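# Put the orange into the foam net sleeve

## Task

Place the orange so that it ends up inside the foam net sleeve, and avoid pulling on the net hard enough to rip it.

## Robot and tools

Robot: two arms, left_arm and right_arm, each a six-joint arm with a two-finger parallel gripper and a camera on its wrist. Per the calibration, left_arm's base sits near (+0.016, +0.362, 0) m and right_arm's near (+0.011, -0.329, 0) m in the scene frame, each turned very slightly about z. Scene frame: origin at table-top height halfway between the nominal bases, +x outward over the table, +z up, left_arm on the +y side. Arm names do not match image left and right. A camera stand is fixed behind the arms. Loose objects may occasionally get a small shove from outside.

Frames: every hand pose, target, velocity and wrist-camera pose in results is in that arm's own base frame; the fixed camera cam_high and the table use the scene frame. A gripper's fingers point along its +z axis and separate along its y axis. end_effector_position is the spot between the pads, roughly 1 cm behind the tips. Printed positions and orientations may be off by a few cm, more when the arm is stretched.

execute_actions(actions, cameras): actions is a list of actions; each action is a list of 1 to 15 rows, one row per 1/30 s step; if fewer than 15 rows, the last row is held to step 15. Each row is a single list of 14 numbers for both arms, each in [-1, 1]: left dx, dy, dz, rx, ry, rz, opening, then right dx, dy, dz, rx, ry, rz, opening. The six pose numbers are an offset, not a pose: measured along that arm's base axes from the arm's Hand target as it was when the action began (every row counts from that same start, not from the row before). Scale: 1.0 = 0.6 m of travel or 180 degrees; rx, ry, rz form one rotation vector, turning about the Hand target position. Translations longer than 1.0 in total get shortened. Because each action restarts from the current Hand target, sending the same offset again moves further. Opening is absolute, not an offset: +1 fully open (0.094 m), -1 closed. Sending 0 for all six pose numbers asks nothing new of that arm, but its opening value is always a command, so repeat the present opening to keep it. Images are returned only for an empty actions list or when cameras names them.

move(target, speed, blend, opening_speed, grip_force, blocking, cameras): target is one 14-number row as above, or a list of up to 15 such rows; all rows are offsets from the same starting Hand targets, not chained. speed is path top speed in m/s, 0.002 to 2.9 (default 0.25; turning up to twice that in rad/s), one value or one per target. blend in metres rounds corners at intermediate targets (0 = stop at each). opening_speed, 0.2 or more per second on the -1..+1 scale, closes fingers gradually. grip_force sets pad force limit in newtons, 10 to 50, one value or one per arm; it persists; low force closes slowly. blocking=false returns after about 0.5 s while the move continues. Paths are straight, do not avoid obstacles or the other arm, and lag or overshoot more at high speed or near full stretch. Avoid paths passing near an arm's own base; go around it. The result adds a move: line such as done, off_target, moving, held or fault, plus limits (paced = pose clipped, held = steps withheld). done means at rest within 10 mm and 2 degrees; it says nothing about contact.

wait(seconds): 0 to 3600, lets time pass without new commands; returns early if a running move ends. stop(): brakes a running move. zoom_image(camera, region): camera is one of cam_high, cam_left_wrist, cam_right_wrist, cam_low; region [x0, y0, x1, y1] in pixels of its latest image, at most 504 by 504. read_manual(section) returns only licence texts. finished_scene(scene) ends the scene irreversibly; the orange must remain in the sleeve with the robot released.

Results: end_effector_position (m) and end_effector_quat_wxyz per arm; Hand target = last commanded pose after clipping, which the next offsets start from; Tool commands = current gripper commands; grip_measured = measured finger opening on the command scale (empty reads up to ~2.5 mm wide); Joint positions (last value is opening in metres); Joint torques (offset, scaled, noisy; joints 1-3 wrap at ±28 N m); Joint velocities, possibly 'within noise'; action calls also list positions at some steps. Camera images: cam_high, cam_left_wrist, cam_right_wrist, 896x504.

Behaviour: orientation commands are clipped to 40 degrees from the measured one each step. Friction and gravity leave the gripper short, low or tilted; small moves may fail or drift sideways, so check position and tilt after each move and correct. A resting shortfall persists; send the missing distance as a new offset. A blocked arm keeps pushing until commanded back past its gripper. Pad force rises about 1 N per 0.001 below first-touch reading, then jumps to the limit; close slowly and gently on the orange and net. Release by commanding well above grip_measured.

Avoid: dropping or flinging the orange, letting anything leave the table, fast impacts, hard presses, hitting fixed or heavy items, grippers or wrist cameras touching each other, closing on the other arm's fingers, tearing the net, and long stretched or straining poses that overheat motors (MOTOR HOT at 75 °C; at 90 °C the arm folds and quits).

Each tool is called after "Call:" as name(argument=value, ...), one argument or row to a line, values as JSON.

## Session

Call:
execute_actions(
  actions=[],
)

Scene clock: 0.00 s.
left_arm: end_effector_position=(+0.2517, -0.2674, +0.0814) grip_measured=-0.987 end_effector_quat_wxyz=(+0.265, +0.089, +0.764, -0.582) | right_arm: end_effector_position=(+0.2617, +0.3377, +0.0855) grip_measured=-0.982 end_effector_quat_wxyz=(-0.629, +0.704, -0.322, -0.070)
Joint positions: left_arm=[-0.483 1.781 0.286 1.24 0.76 -0.849 0.001] | right_arm=[0.701 1.859 0.48 1.144 -0.539 -1.153 0.001]
Joint velocities: within noise
Joint torques (N m): no reading
Heat: left arm: 27 °C; right arm: 24 °C.
Hand target: left_arm +0.2539, -0.2682, +0.0862; +0.273, +0.093, +0.759, -0.584 | right_arm +0.2627, +0.3376, +0.0849; -0.627, +0.705, -0.324, -0.069
Tool commands: left_gripper/opening=-1.0 right_gripper/opening=-1.0

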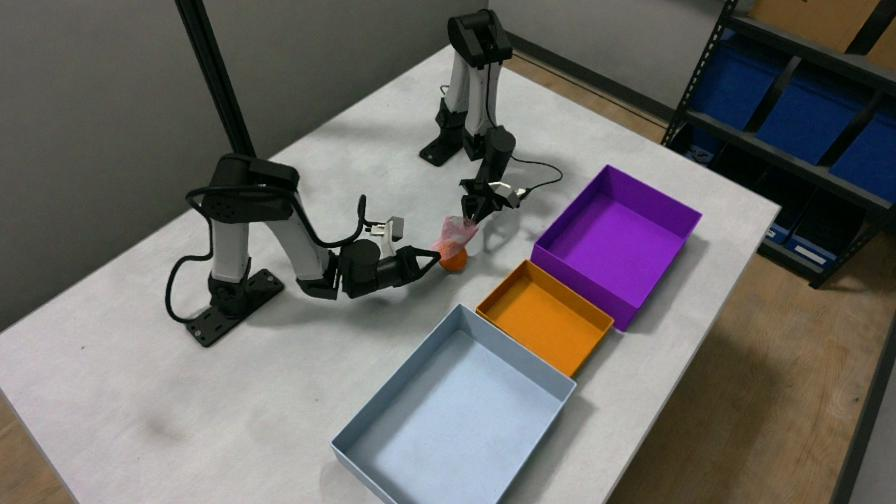

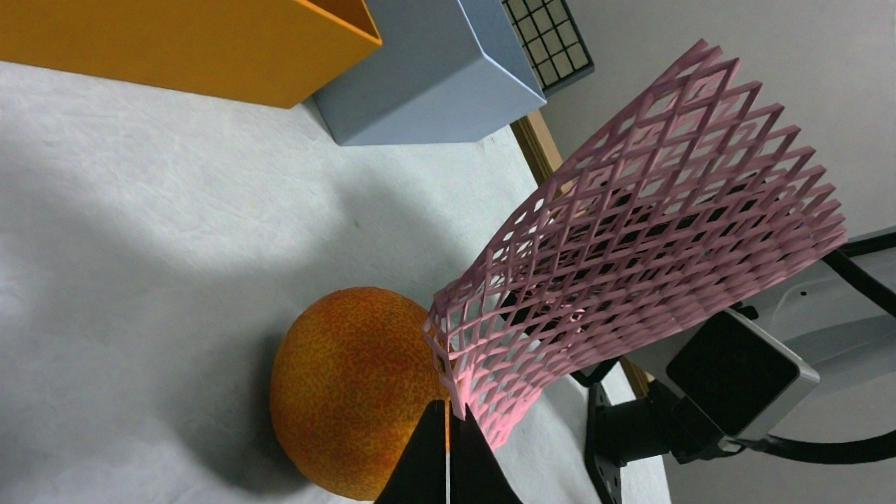

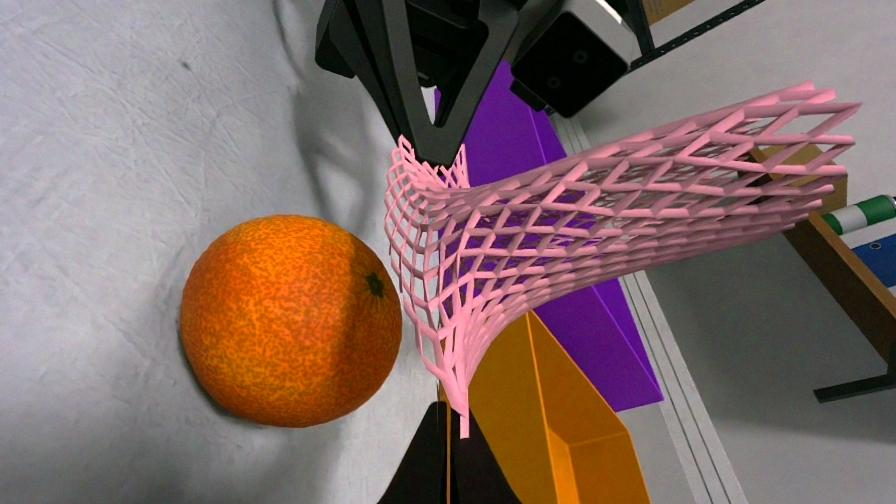

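Call:
zoom_image(
  camera="cam_high",
  region=[360, 160, 560, 310],
)

Call:
zoom_image(
  camera="cam_left_wrist",
  region=[392, 0, 896, 504],
)

Call:
zoom_image(
  camera="cam_right_wrist",
  region=[370, 30, 870, 504],
)

Scaled by 2.520.

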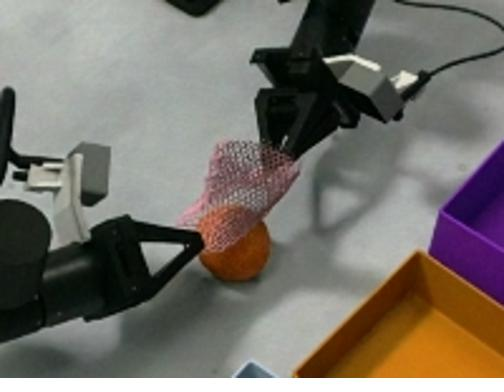

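Scaled by 1.000.

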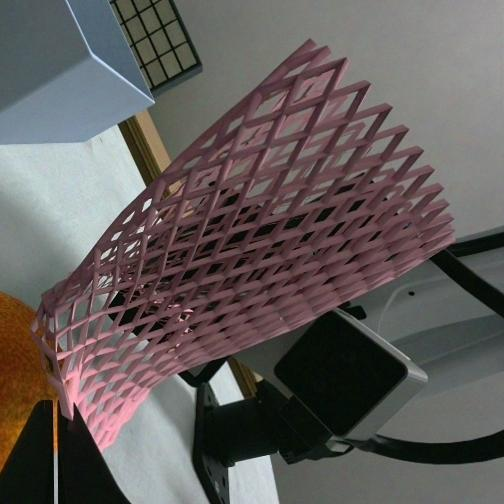

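Scaled by 1.008.

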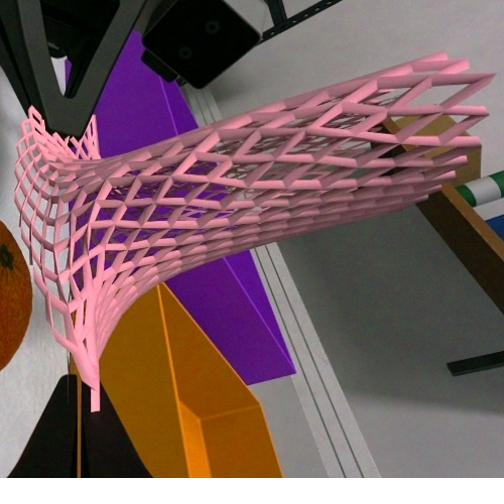

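Call:
zoom_image(
  camera="cam_high",
  region=[415, 200, 505, 280],
)

Scaled by 5.600.

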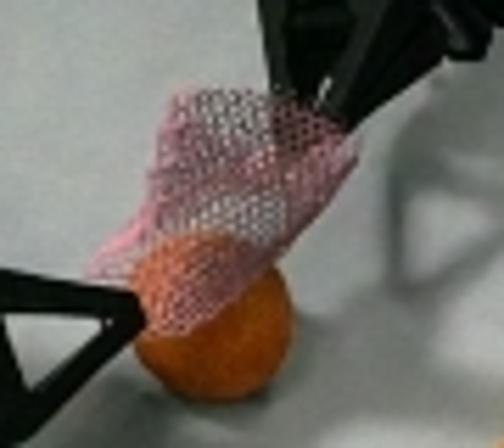

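Call:
zoom_image(
  camera="cam_left_wrist",
  region=[400, 240, 640, 460],
)

Call:
zoom_image(
  camera="cam_right_wrist",
  region=[340, 100, 560, 450],
)

Scaled by 2.100.

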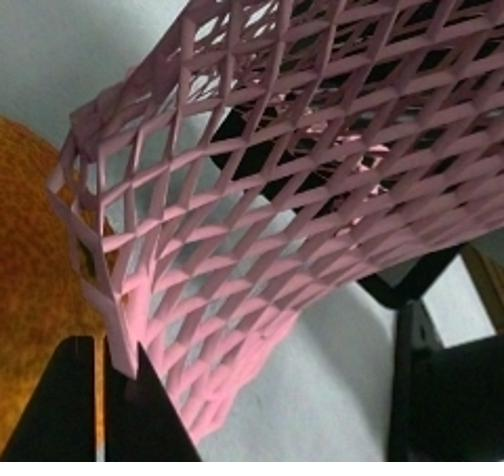

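Scaled by 1.440.

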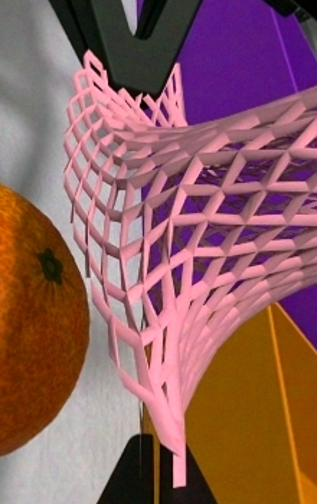

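Call:
move(
  target=[
    [0, 0, -0.0307, 0.0635, 0.0204, 0, -1, 0, 0, -0.0375, -0.0633, 0.0208, 0, -1],
  ],
  speed=0.1,
  cameras=["all"],
)

Scene clock: 37.80 s.
left_arm: end_effector_position=(+0.2461, -0.2661, +0.0595) grip_measured=-0.987 end_effector_quat_wxyz=(+0.221, +0.096, +0.824, -0.512) | right_arm: end_effector_position=(+0.2578, +0.3376, +0.0595) grip_measured=-0.982 end_effector_quat_wxyz=(-0.547, +0.759, -0.346, -0.073)
Joint positions: left_arm=[-0.509 1.621 0.358 0.745 0.702 -0.696 0.001] | right_arm=[0.717 1.783 0.554 0.764 -0.509 -1.25 0.001]
Joint torques (N m): left_arm=[-0.29 -6.56 6.11 1.74 -0.15 0.21] | right_arm=[0.32 -8.49 5.98 1.64 0.3 0.04]
Heat: left arm: 33 °C; right arm: 31 °C.
Hand target: left_arm +0.2539, -0.2683, +0.0678; +0.238, +0.101, +0.822, -0.508 | right_arm +0.2626, +0.3376, +0.0623; -0.543, +0.761, -0.350, -0.060
Off the commanded pose: left_arm 0.012 m, 2 deg | right_arm 0.006 m, 2 deg.
move: off_target (left_arm)
cam_left_wrist: T_world_to_cam=[[-0.39313, -0.45323, 0.80002, -0.06945], [-0.91203, 0.30276, -0.27665, 0.36337], [-0.11683, -0.8384, -0.53238, -0.07314]] pos_world=[0.29556, -0.20281, 0.11715]
cam_right_wrist: T_world_to_cam=[[0.60533, 0.147, 0.78228, -0.25302], [0.55809, -0.77914, -0.28543, 0.1764], [0.56755, 0.60937, -0.55368, -0.22909]] pos_world=[0.18473, 0.31423, 0.12144]

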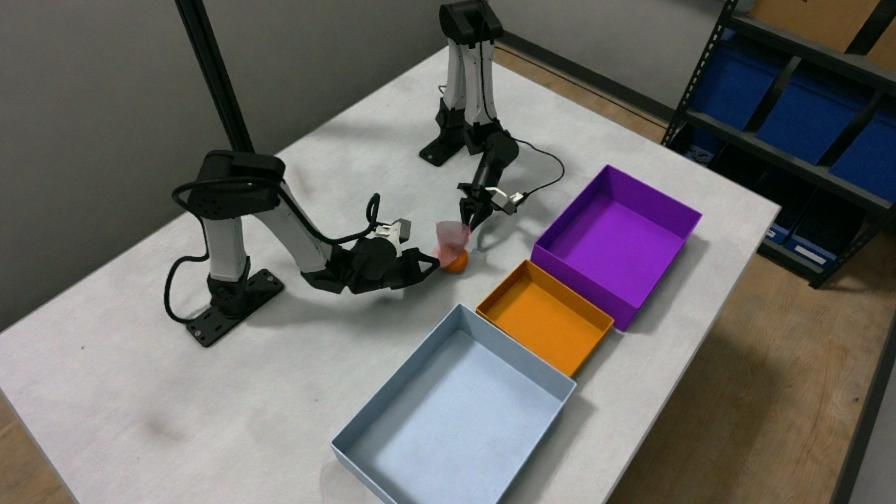

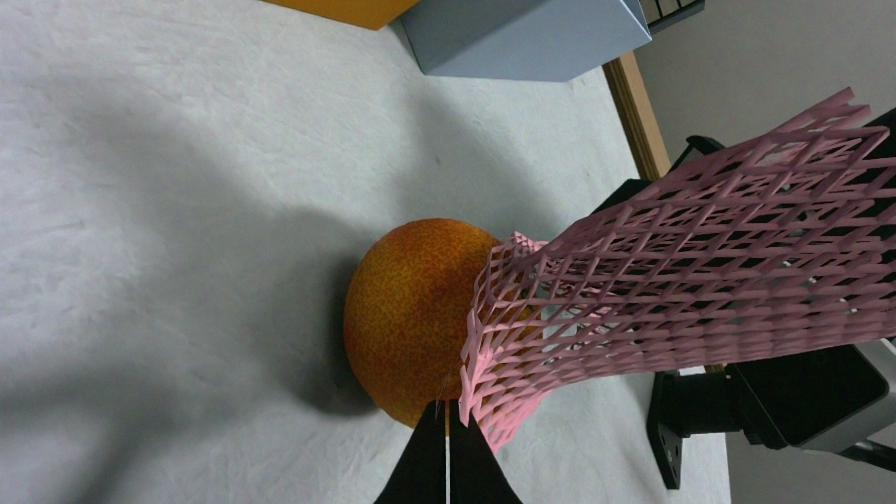

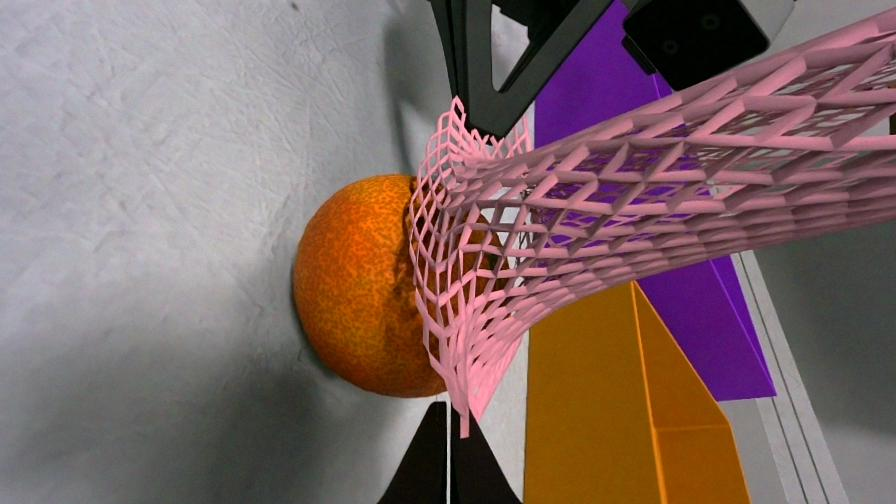

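Call:
move(
  target=[
    [0.011, -0.0042, -0.0392, 0.074, 0.0242, 0, -1, 0.0017, 0.0042, -0.0392, -0.0738, 0.0245, 0, -1],
  ],
  speed=0.1,
  cameras=["all"],
)

Scene clock: 46.50 s.
left_arm: end_effector_position=(+0.2557, -0.2705, +0.0423) grip_measured=-0.988 end_effector_quat_wxyz=(+0.187, +0.107, +0.880, -0.424) | right_arm: end_effector_position=(+0.2643, +0.3434, +0.0450) grip_measured=-0.982 end_effector_quat_wxyz=(-0.457, +0.808, -0.368, -0.055)
Joint positions: left_arm=[-0.558 1.599 0.532 0.321 0.572 -0.572 0.001] | right_arm=[0.754 1.762 0.721 0.363 -0.409 -1.334 0.001]
Joint torques (N m): left_arm=[-0.42 -5.87 6.75 1.41 -0.17 0.22] | right_arm=[0.39 -7.91 6.82 1.32 0.26 0.06]
Heat: left arm: 32 °C; right arm: 31 °C.
Hand target: left_arm +0.2604, -0.2708, +0.0442; +0.193, +0.109, +0.884, -0.413 | right_arm +0.2636, +0.3402, +0.0388; -0.438, +0.816, -0.375, -0.048
Off the commanded pose: left_arm 0.005 m, 2 deg | right_arm 0.007 m, 3 deg.
move: off_target (right_arm)
cam_left_wrist: T_world_to_cam=[[-0.35488, -0.6137, 0.70529, -0.10308], [-0.92259, 0.35194, -0.15798, 0.37979], [-0.15126, -0.70676, -0.69109, -0.03384]] pos_world=[0.30869, -0.22084, 0.10932]
cam_right_wrist: T_world_to_cam=[[0.64479, 0.29599, 0.70472, -0.30451], [0.54149, -0.82761, -0.14783, 0.18797], [0.53948, 0.47692, -0.69391, -0.18519]] pos_world=[0.19446, 0.33402, 0.11388]

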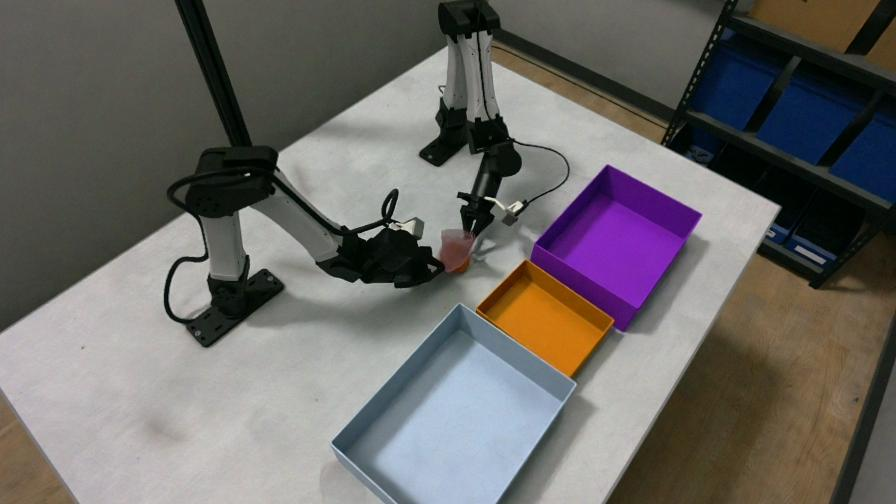

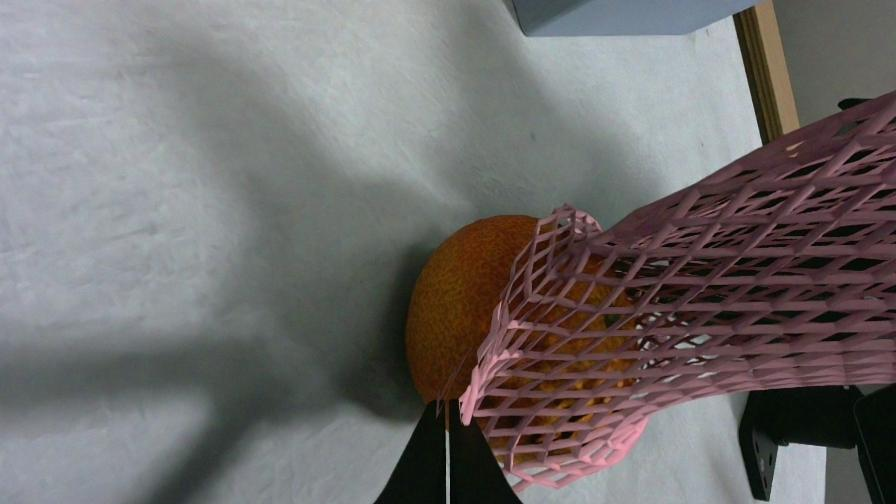

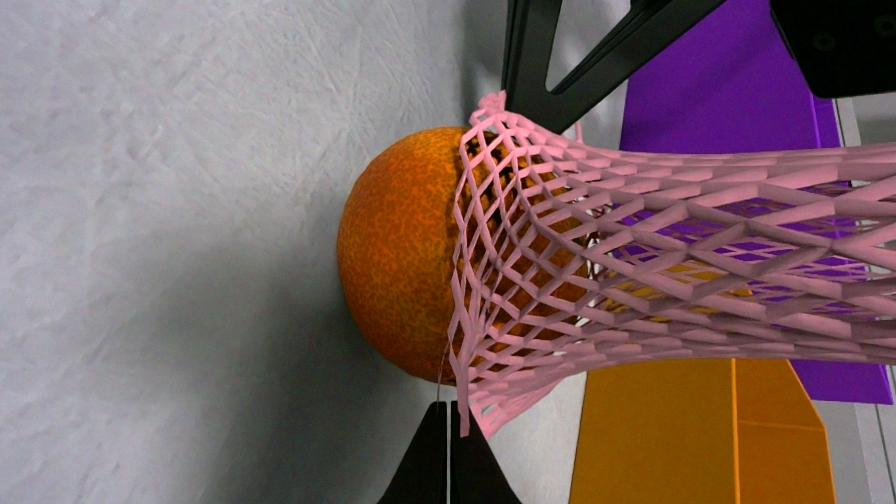

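Call:
move(
  target=[
    [0, 0, -0.035, 0.0528, 0.0172, 0, -1, 0, 0, -0.0308, -0.0527, 0.0176, 0, -1],
  ],
  speed=0.06,
  cameras=["all"],
)

Scene clock: 52.73 s.
left_arm: end_effector_position=(+0.2608, -0.2724, +0.0310) grip_measured=-0.988 end_effector_quat_wxyz=(+0.168, +0.112, +0.911, -0.360) | right_arm: end_effector_position=(+0.2664, +0.3452, +0.0364) grip_measured=-0.982 end_effector_quat_wxyz=(-0.389, +0.837, -0.382, -0.042)
Joint positions: left_arm=[-0.601 1.627 0.645 0.113 0.46 -0.528 0.001] | right_arm=[0.784 1.782 0.853 0.106 -0.33 -1.371 0.001]
Joint torques (N m): left_arm=[-0.66 -4.21 6.78 1.25 -0.19 0.21] | right_arm=[0.49 -5.85 6.86 1.16 0.28 0.02]
Heat: left arm: 32 °C; right arm: 30 °C.
Hand target: left_arm +0.2605, -0.2707, +0.0231; +0.159, +0.113, +0.920, -0.341 | right_arm +0.2637, +0.3402, +0.0205; -0.358, +0.847, -0.390, -0.039
Off the commanded pose: left_arm 0.008 m, 3 deg | right_arm 0.017 m, 4 deg.
move: off_target (left_arm, right_arm)
cam_left_wrist: T_world_to_cam=[[-0.33304, -0.71251, 0.61759, -0.12431], [-0.92821, 0.36296, -0.08179, 0.38543], [-0.16589, -0.60049, -0.78224, -0.00666]] pos_world=[0.31525, -0.23247, 0.10309]
cam_right_wrist: T_world_to_cam=[[0.67316, 0.39124, 0.62753, -0.33797], [0.53336, -0.84466, -0.04554, 0.1914], [0.51224, 0.36535, -0.77726, -0.14438]] pos_world=[0.19937, 0.34665, 0.10858]

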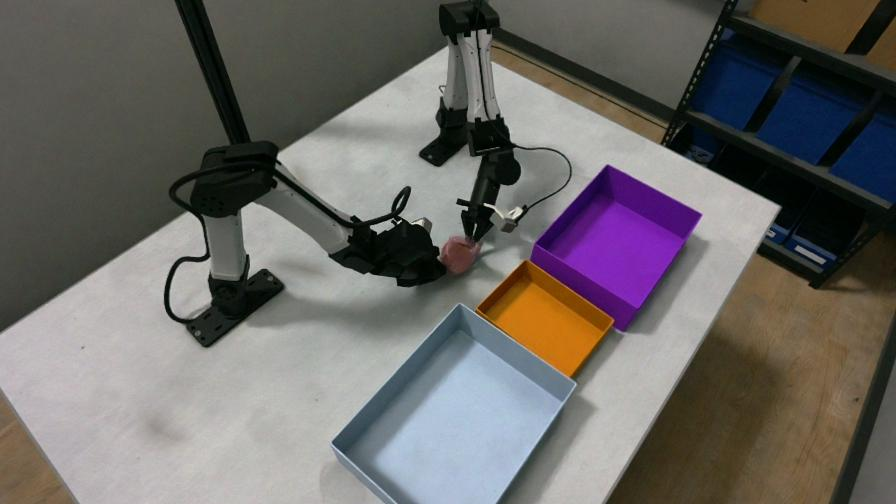

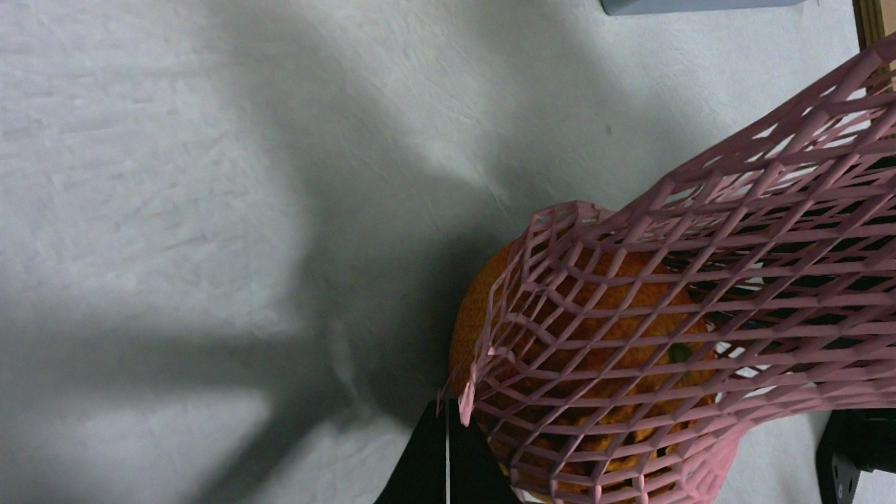

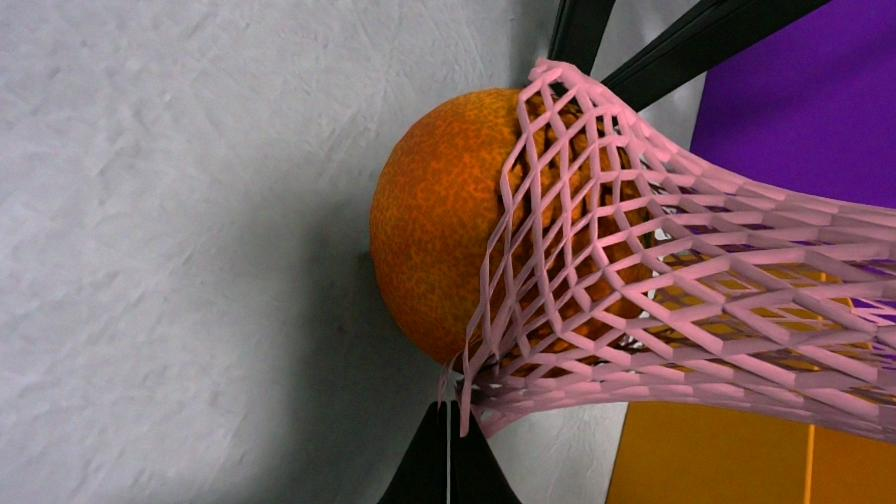

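Call:
move(
  target=[
    [-0.0133, 0, -0.005, 0, 0, 0, -1, -0.0133, 0, -0.0083, 0, 0, 0, -1],
  ],
  speed=0.05,
  cameras=["all"],
)

Scene clock: 59.20 s.
left_arm: end_effector_position=(+0.2598, -0.2738, +0.0297) grip_measured=-0.988 end_effector_quat_wxyz=(+0.171, +0.114, +0.912, -0.353) | right_arm: end_effector_position=(+0.2639, +0.3474, +0.0355) grip_measured=-0.982 end_effector_quat_wxyz=(-0.387, +0.840, -0.380, -0.037)
Joint positions: left_arm=[-0.614 1.627 0.645 0.113 0.44 -0.528 0.001] | right_arm=[0.799 1.782 0.853 0.106 -0.311 -1.371 0.001]
Joint torques (N m): left_arm=[-0.98 -5.35 4.34 1.47 -0.08 0.05] | right_arm=[0.72 -5.96 4.11 1.43 0.18 0.19]
Heat: left arm: 31 °C; right arm: 29 °C.
Hand target: left_arm +0.2525, -0.2708, +0.0202; +0.159, +0.113, +0.920, -0.341 | right_arm +0.2557, +0.3403, +0.0155; -0.358, +0.847, -0.390, -0.039
Off the commanded pose: left_arm 0.012 m, 2 deg | right_arm 0.023 m, 4 deg.
move: off_target (left_arm, right_arm)
cam_left_wrist: T_world_to_cam=[[-0.33839, -0.72031, 0.60551, -0.12525], [-0.92741, 0.36428, -0.08494, 0.38505], [-0.1594, -0.5903, -0.79129, -0.00723]] pos_world=[0.31356, -0.23476, 0.10282]
cam_right_wrist: T_world_to_cam=[[0.66632, 0.39889, 0.63, -0.33755], [0.53533, -0.84405, -0.03178, 0.19334], [0.51907, 0.35843, -0.77594, -0.14401]] pos_world=[0.19617, 0.34945, 0.10706]

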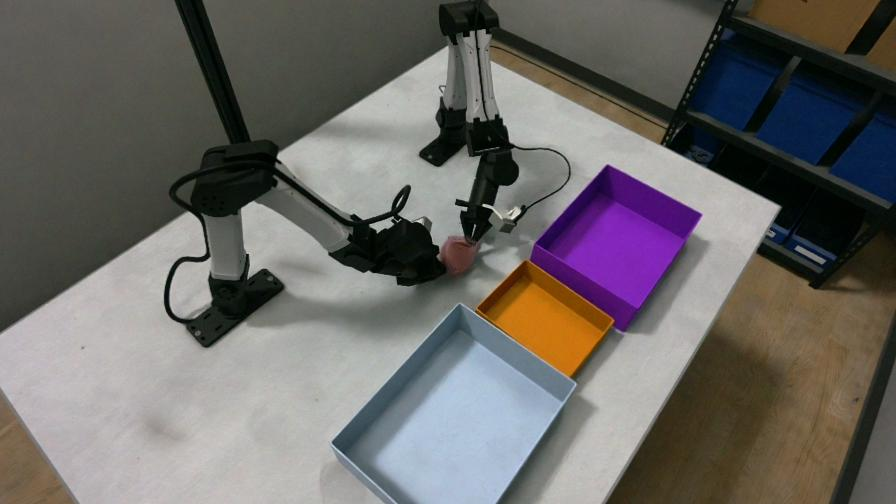

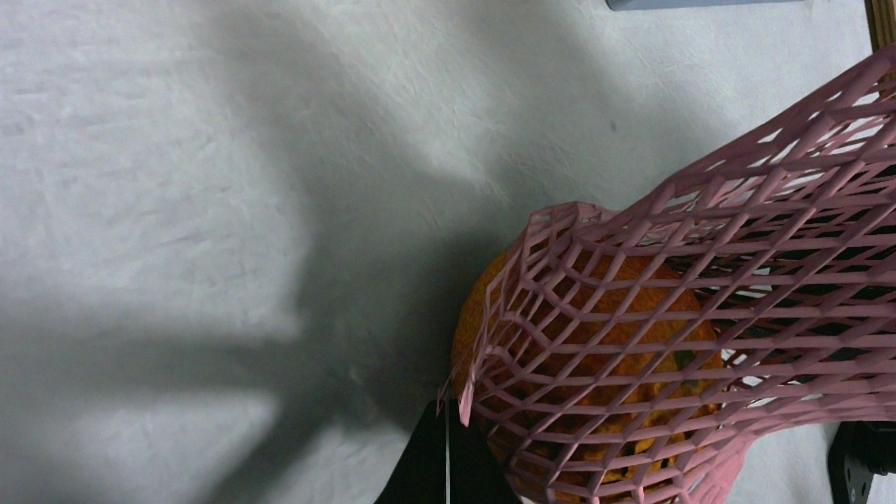

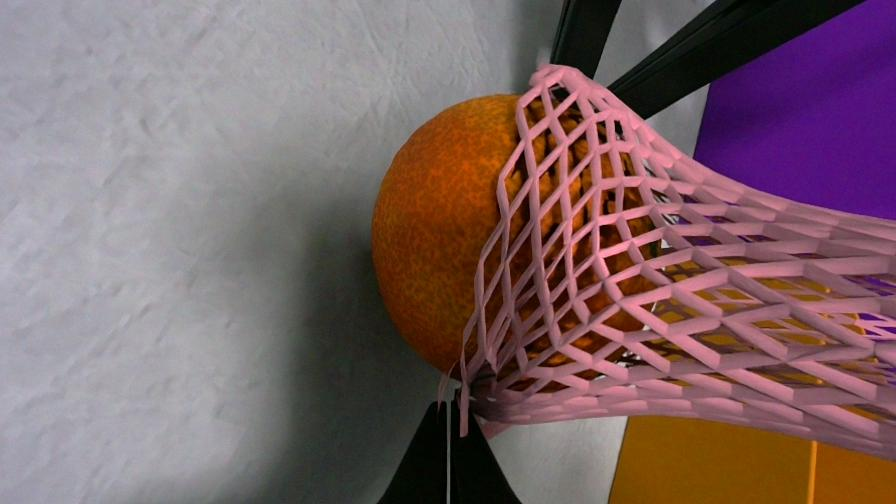

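Call:
zoom_image(
  camera="cam_high",
  region=[400, 190, 520, 300],
)

Call:
zoom_image(
  camera="cam_right_wrist",
  region=[350, 40, 700, 470],
)

Call:
zoom_image(
  camera="cam_left_wrist",
  region=[410, 160, 780, 504],
)

Scaled by 4.200.

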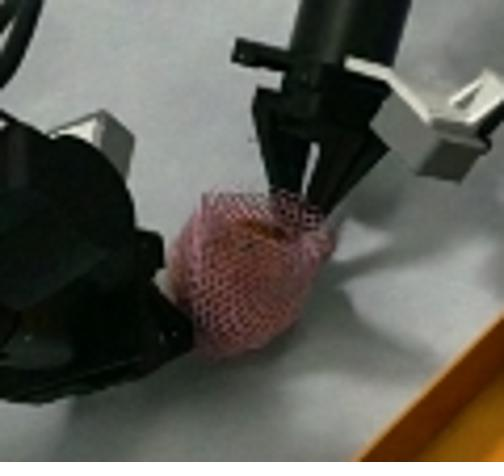

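Scaled by 1.172.

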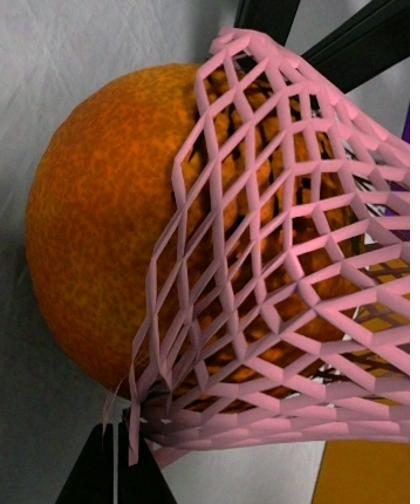

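Scaled by 1.362.

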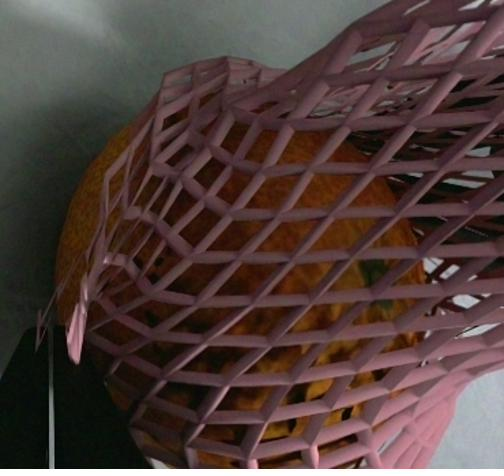

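Call:
move(
  target=[
    [0, 0.002, -0.018, 0, 0, 0, -1, 0, -0.002, -0.018, 0, 0, 0, -1],
  ],
  speed=0.06,
  cameras=["all"],
)

Scene clock: 64.37 s.
left_arm: end_effector_position=(+0.2604, -0.2741, +0.0245) grip_measured=-0.988 end_effector_quat_wxyz=(+0.175, +0.115, +0.911, -0.355) | right_arm: end_effector_position=(+0.2642, +0.3476, +0.0273) grip_measured=-0.982 end_effector_quat_wxyz=(-0.390, +0.839, -0.379, -0.035)
Joint positions: left_arm=[-0.614 1.646 0.63 0.154 0.439 -0.528 0.001] | right_arm=[0.799 1.805 0.835 0.154 -0.311 -1.371 0.001]
Joint torques (N m): left_arm=[-0.68 -4.16 3.74 1.55 -0.06 0.09] | right_arm=[0.64 -5.85 3.99 1.36 0.15 0.13]
Heat: left arm: 31 °C; right arm: 30 °C.
Hand target: left_arm +0.2525, -0.2695, +0.0094; +0.160, +0.113, +0.920, -0.341 | right_arm +0.2557, +0.3389, +0.0046; -0.358, +0.848, -0.390, -0.039
Off the commanded pose: left_arm 0.018 m, 3 deg | right_arm 0.026 m, 4 deg.
move: off_target (left_arm, right_arm)
cam_left_wrist: T_world_to_cam=[[-0.34227, -0.71794, 0.60615, -0.12048], [-0.92695, 0.36352, -0.09284, 0.38518], [-0.15369, -0.59364, -0.78992, -0.01388]] pos_world=[0.31367, -0.23476, 0.09783]
cam_right_wrist: T_world_to_cam=[[0.66343, 0.39582, 0.63497, -0.33101], [0.53524, -0.84405, -0.03308, 0.19313], [0.52285, 0.36181, -0.77183, -0.15289]] pos_world=[0.19617, 0.34935, 0.09857]

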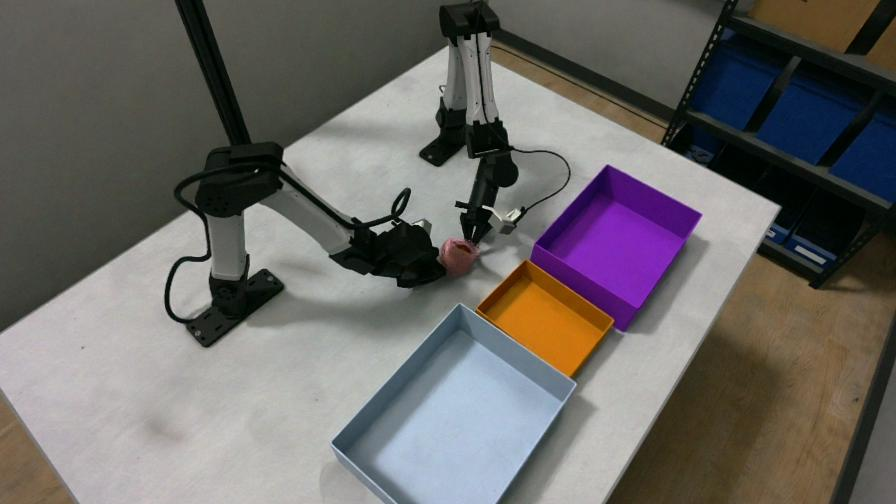

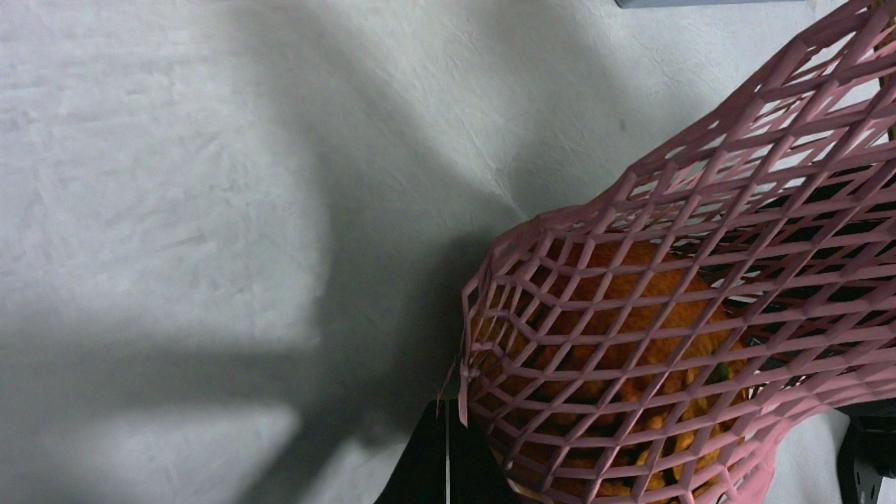

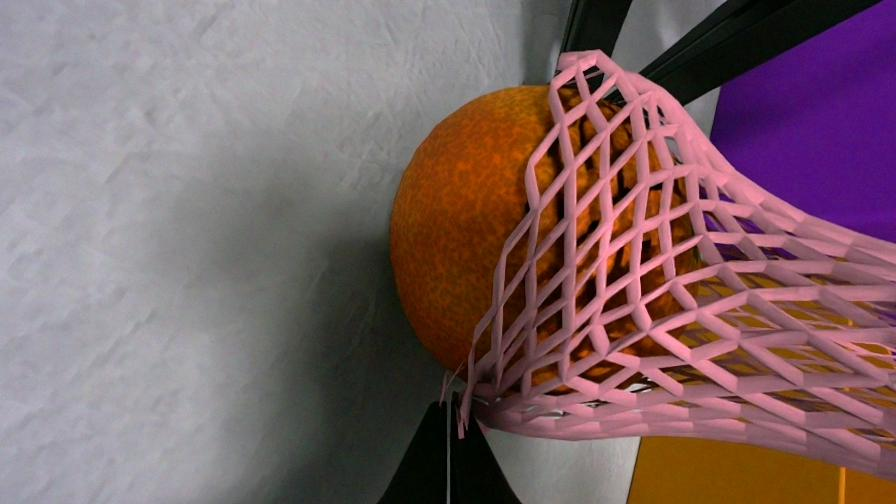

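Call:
move(
  target=[
    [-0.02, 0, -0.019, 0, 0, 0, -1, -0.02, 0, -0.018, 0, 0, 0, -1],
  ],
  speed=0.06,
  cameras=["all"],
)

Scene clock: 70.47 s.
left_arm: end_effector_position=(+0.2441, -0.2750, +0.0104) grip_measured=-0.988 end_effector_quat_wxyz=(+0.166, +0.122, +0.911, -0.357) | right_arm: end_effector_position=(+0.2494, +0.3503, +0.0164) grip_measured=-0.982 end_effector_quat_wxyz=(-0.391, +0.841, -0.371, -0.041)
Joint positions: left_arm=[-0.643 1.661 0.57 0.225 0.437 -0.541 0.001] | right_arm=[0.83 1.816 0.784 0.223 -0.306 -1.358 0.001]
Joint torques (N m): left_arm=[-0.57 -4.33 3.63 1.64 -0.23 -0.03] | right_arm=[0.32 -5.83 3.67 1.4 0.29 0.2]
Heat: left arm: 32 °C; right arm: 30 °C.
Hand target: left_arm +0.2404, -0.2696, -0.0020; +0.159, +0.113, +0.920, -0.341 | right_arm +0.2437, +0.3390, -0.0062; -0.358, +0.847, -0.390, -0.039
Off the commanded pose: left_arm 0.014 m, 2 deg | right_arm 0.026 m, 4 deg.
move: off_target (left_arm, right_arm)
cam_left_wrist: T_world_to_cam=[[-0.34844, -0.71173, 0.60994, -0.11498], [-0.921, 0.38089, -0.08168, 0.37234], [-0.17419, -0.59022, -0.78822, -0.02225]] pos_world=[0.29899, -0.23679, 0.08301]
cam_right_wrist: T_world_to_cam=[[0.65673, 0.40465, 0.63637, -0.31672], [0.55103, -0.83359, -0.03859, 0.19544], [0.51486, 0.376, -0.77042, -0.1576]] pos_world=[0.18144, 0.35034, 0.08767]

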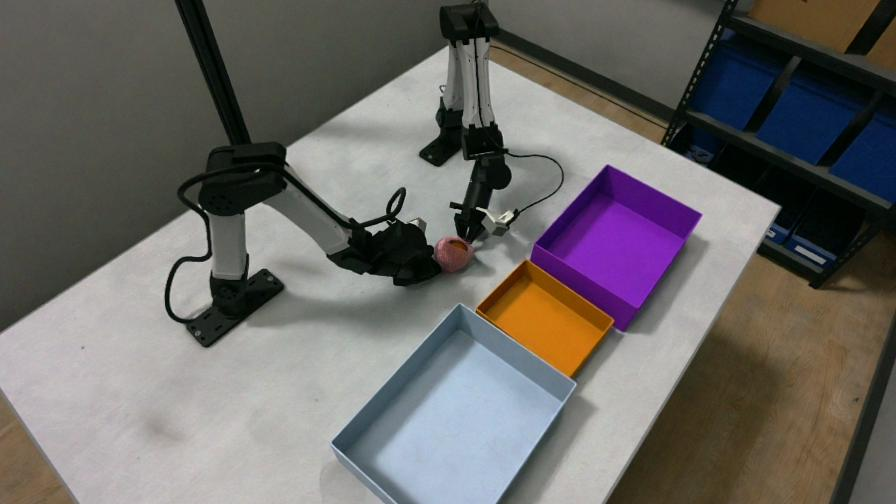

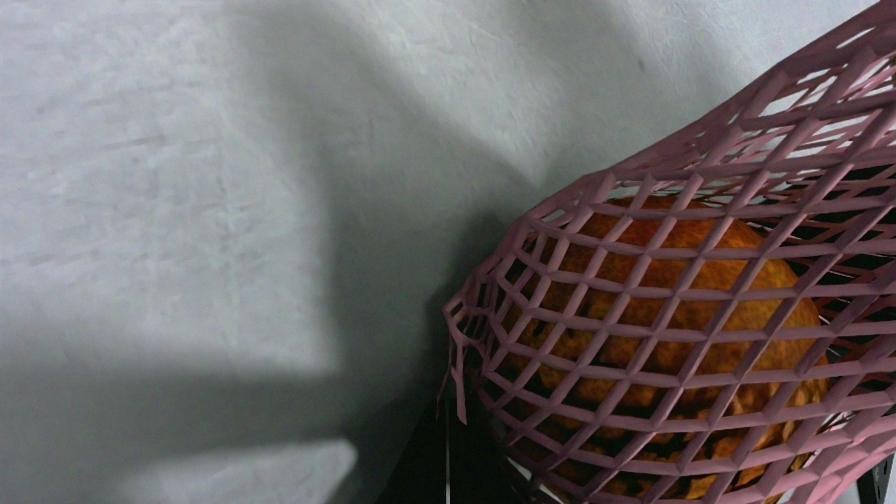

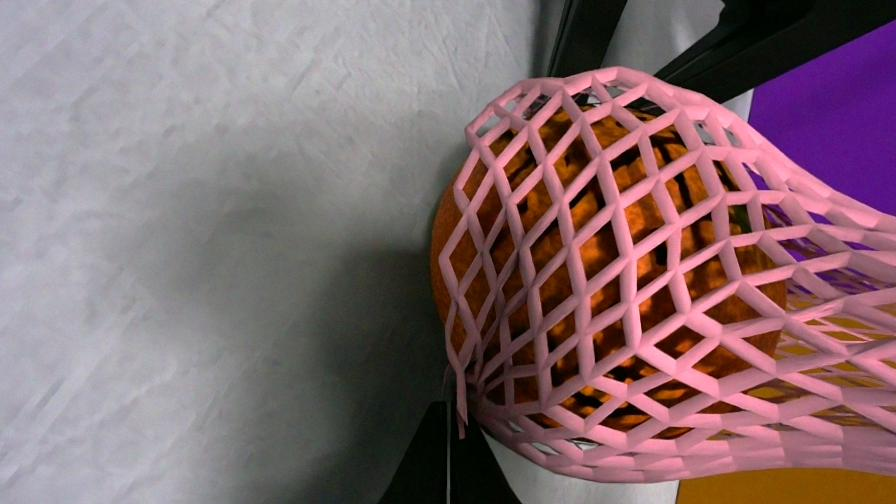

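Call:
move(
  target=[
    [0.0062, -0.009, 0.0425, 0, 0, 0, -1, 0.0095, 0.0188, 0.0462, 0, 0, 0, -1],
    [0.0062, -0.009, 0.0425, 0, 0, 0, -0.8, 0.0095, 0.0188, 0.0462, 0, 0, 0, -0.8],
    [0.0003, 0.0083, 0.0597, 0, 0, 0, -0.8, 0.0037, 0.0018, 0.0635, 0, 0, 0, -0.8],
  ],
  speed=0.06,
  opening_speed=0.5,
  cameras=["all"],
)

Scene clock: 77.33 s.
left_arm: end_effector_position=(+0.2354, -0.2633, +0.0240) grip_measured=-0.802 end_effector_quat_wxyz=(+0.148, +0.108, +0.924, -0.336) | right_arm: end_effector_position=(+0.2435, +0.3450, +0.0296) grip_measured=-0.801 end_effector_quat_wxyz=(-0.360, +0.849, -0.384, -0.047)
Joint positions: left_arm=[-0.641 1.559 0.595 0.039 0.415 -0.549 0.009] | right_arm=[0.838 1.757 0.839 0.041 -0.29 -1.348 0.009]
Joint torques (N m): left_arm=[0.49 -7.02 6.27 1.49 0.12 0.19] | right_arm=[-0.73 -9.4 5.22 1.42 0.14 0.13]
Heat: left arm: 32 °C; right arm: 30 °C.
Hand target: left_arm +0.2406, -0.2646, +0.0338; +0.159, +0.113, +0.920, -0.341 | right_arm +0.2460, +0.3401, +0.0320; -0.358, +0.847, -0.390, -0.039
Off the commanded pose: left_arm 0.011 m, 2 deg | right_arm 0.006 m, 1 deg.
move: off_target (left_arm); target 2's new opening was sent with left_arm's hand 0.011 m and 1 deg from that target
cam_left_wrist: T_world_to_cam=[[-0.3075, -0.74754, 0.58875, -0.13653], [-0.9312, 0.36368, -0.02459, 0.35751], [-0.19573, -0.55581, -0.80794, 0.00859]] pos_world=[0.29261, -0.22731, 0.09611]
cam_right_wrist: T_world_to_cam=[[0.68734, 0.43247, 0.58355, -0.33459], [0.54189, -0.8403, -0.01552, 0.19863], [0.48364, 0.32689, -0.81193, -0.11666]] pos_world=[0.17876, 0.34975, 0.10361]

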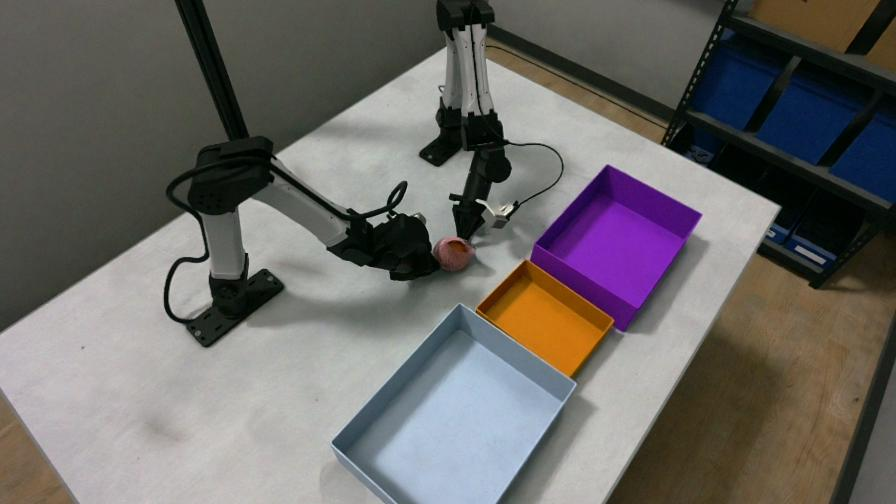

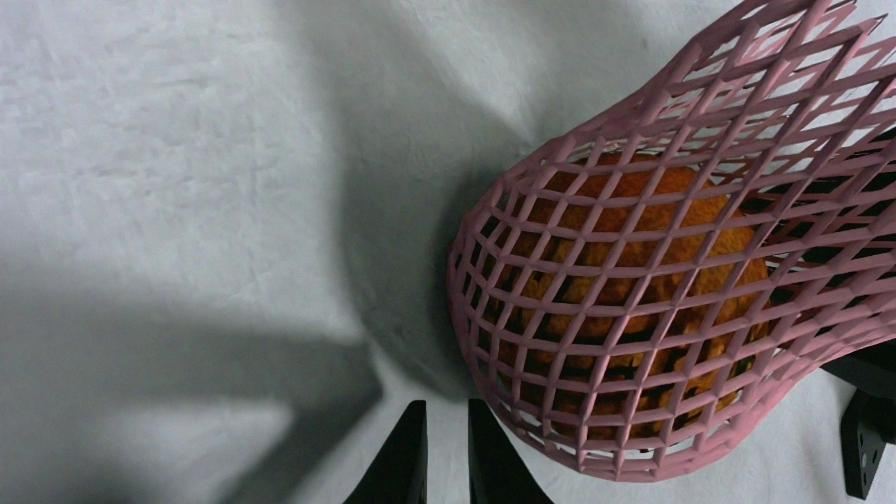

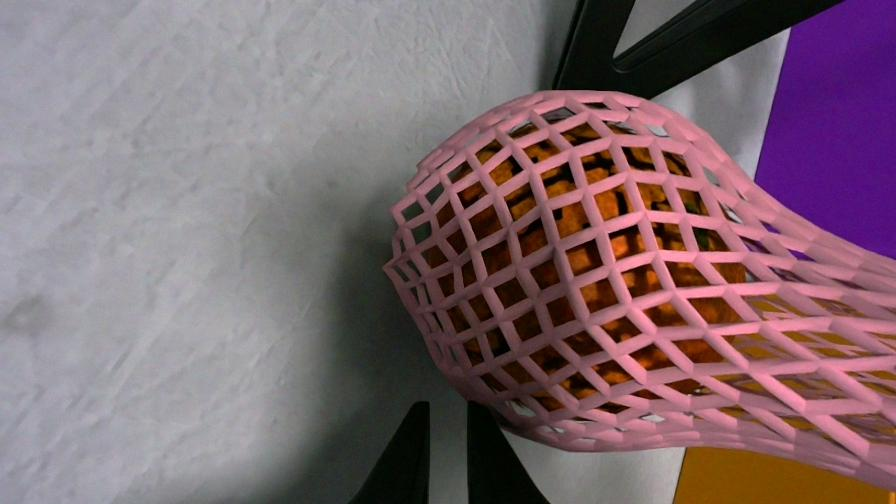

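Call:
zoom_image(
  camera="cam_right_wrist",
  region=[360, 330, 620, 504],
)

Call:
zoom_image(
  camera="cam_left_wrist",
  region=[360, 330, 620, 504],
)

Scaled by 1.938.

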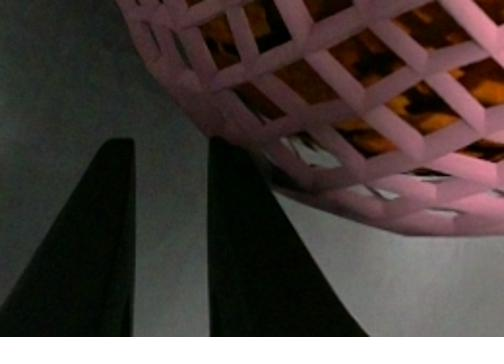

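Scaled by 1.938.

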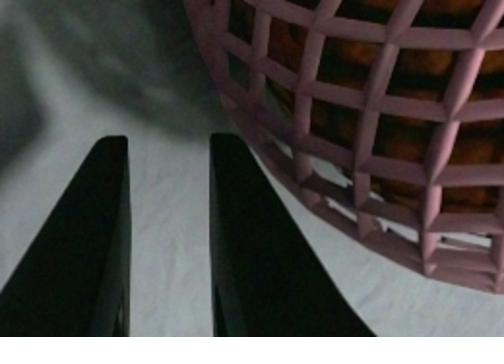

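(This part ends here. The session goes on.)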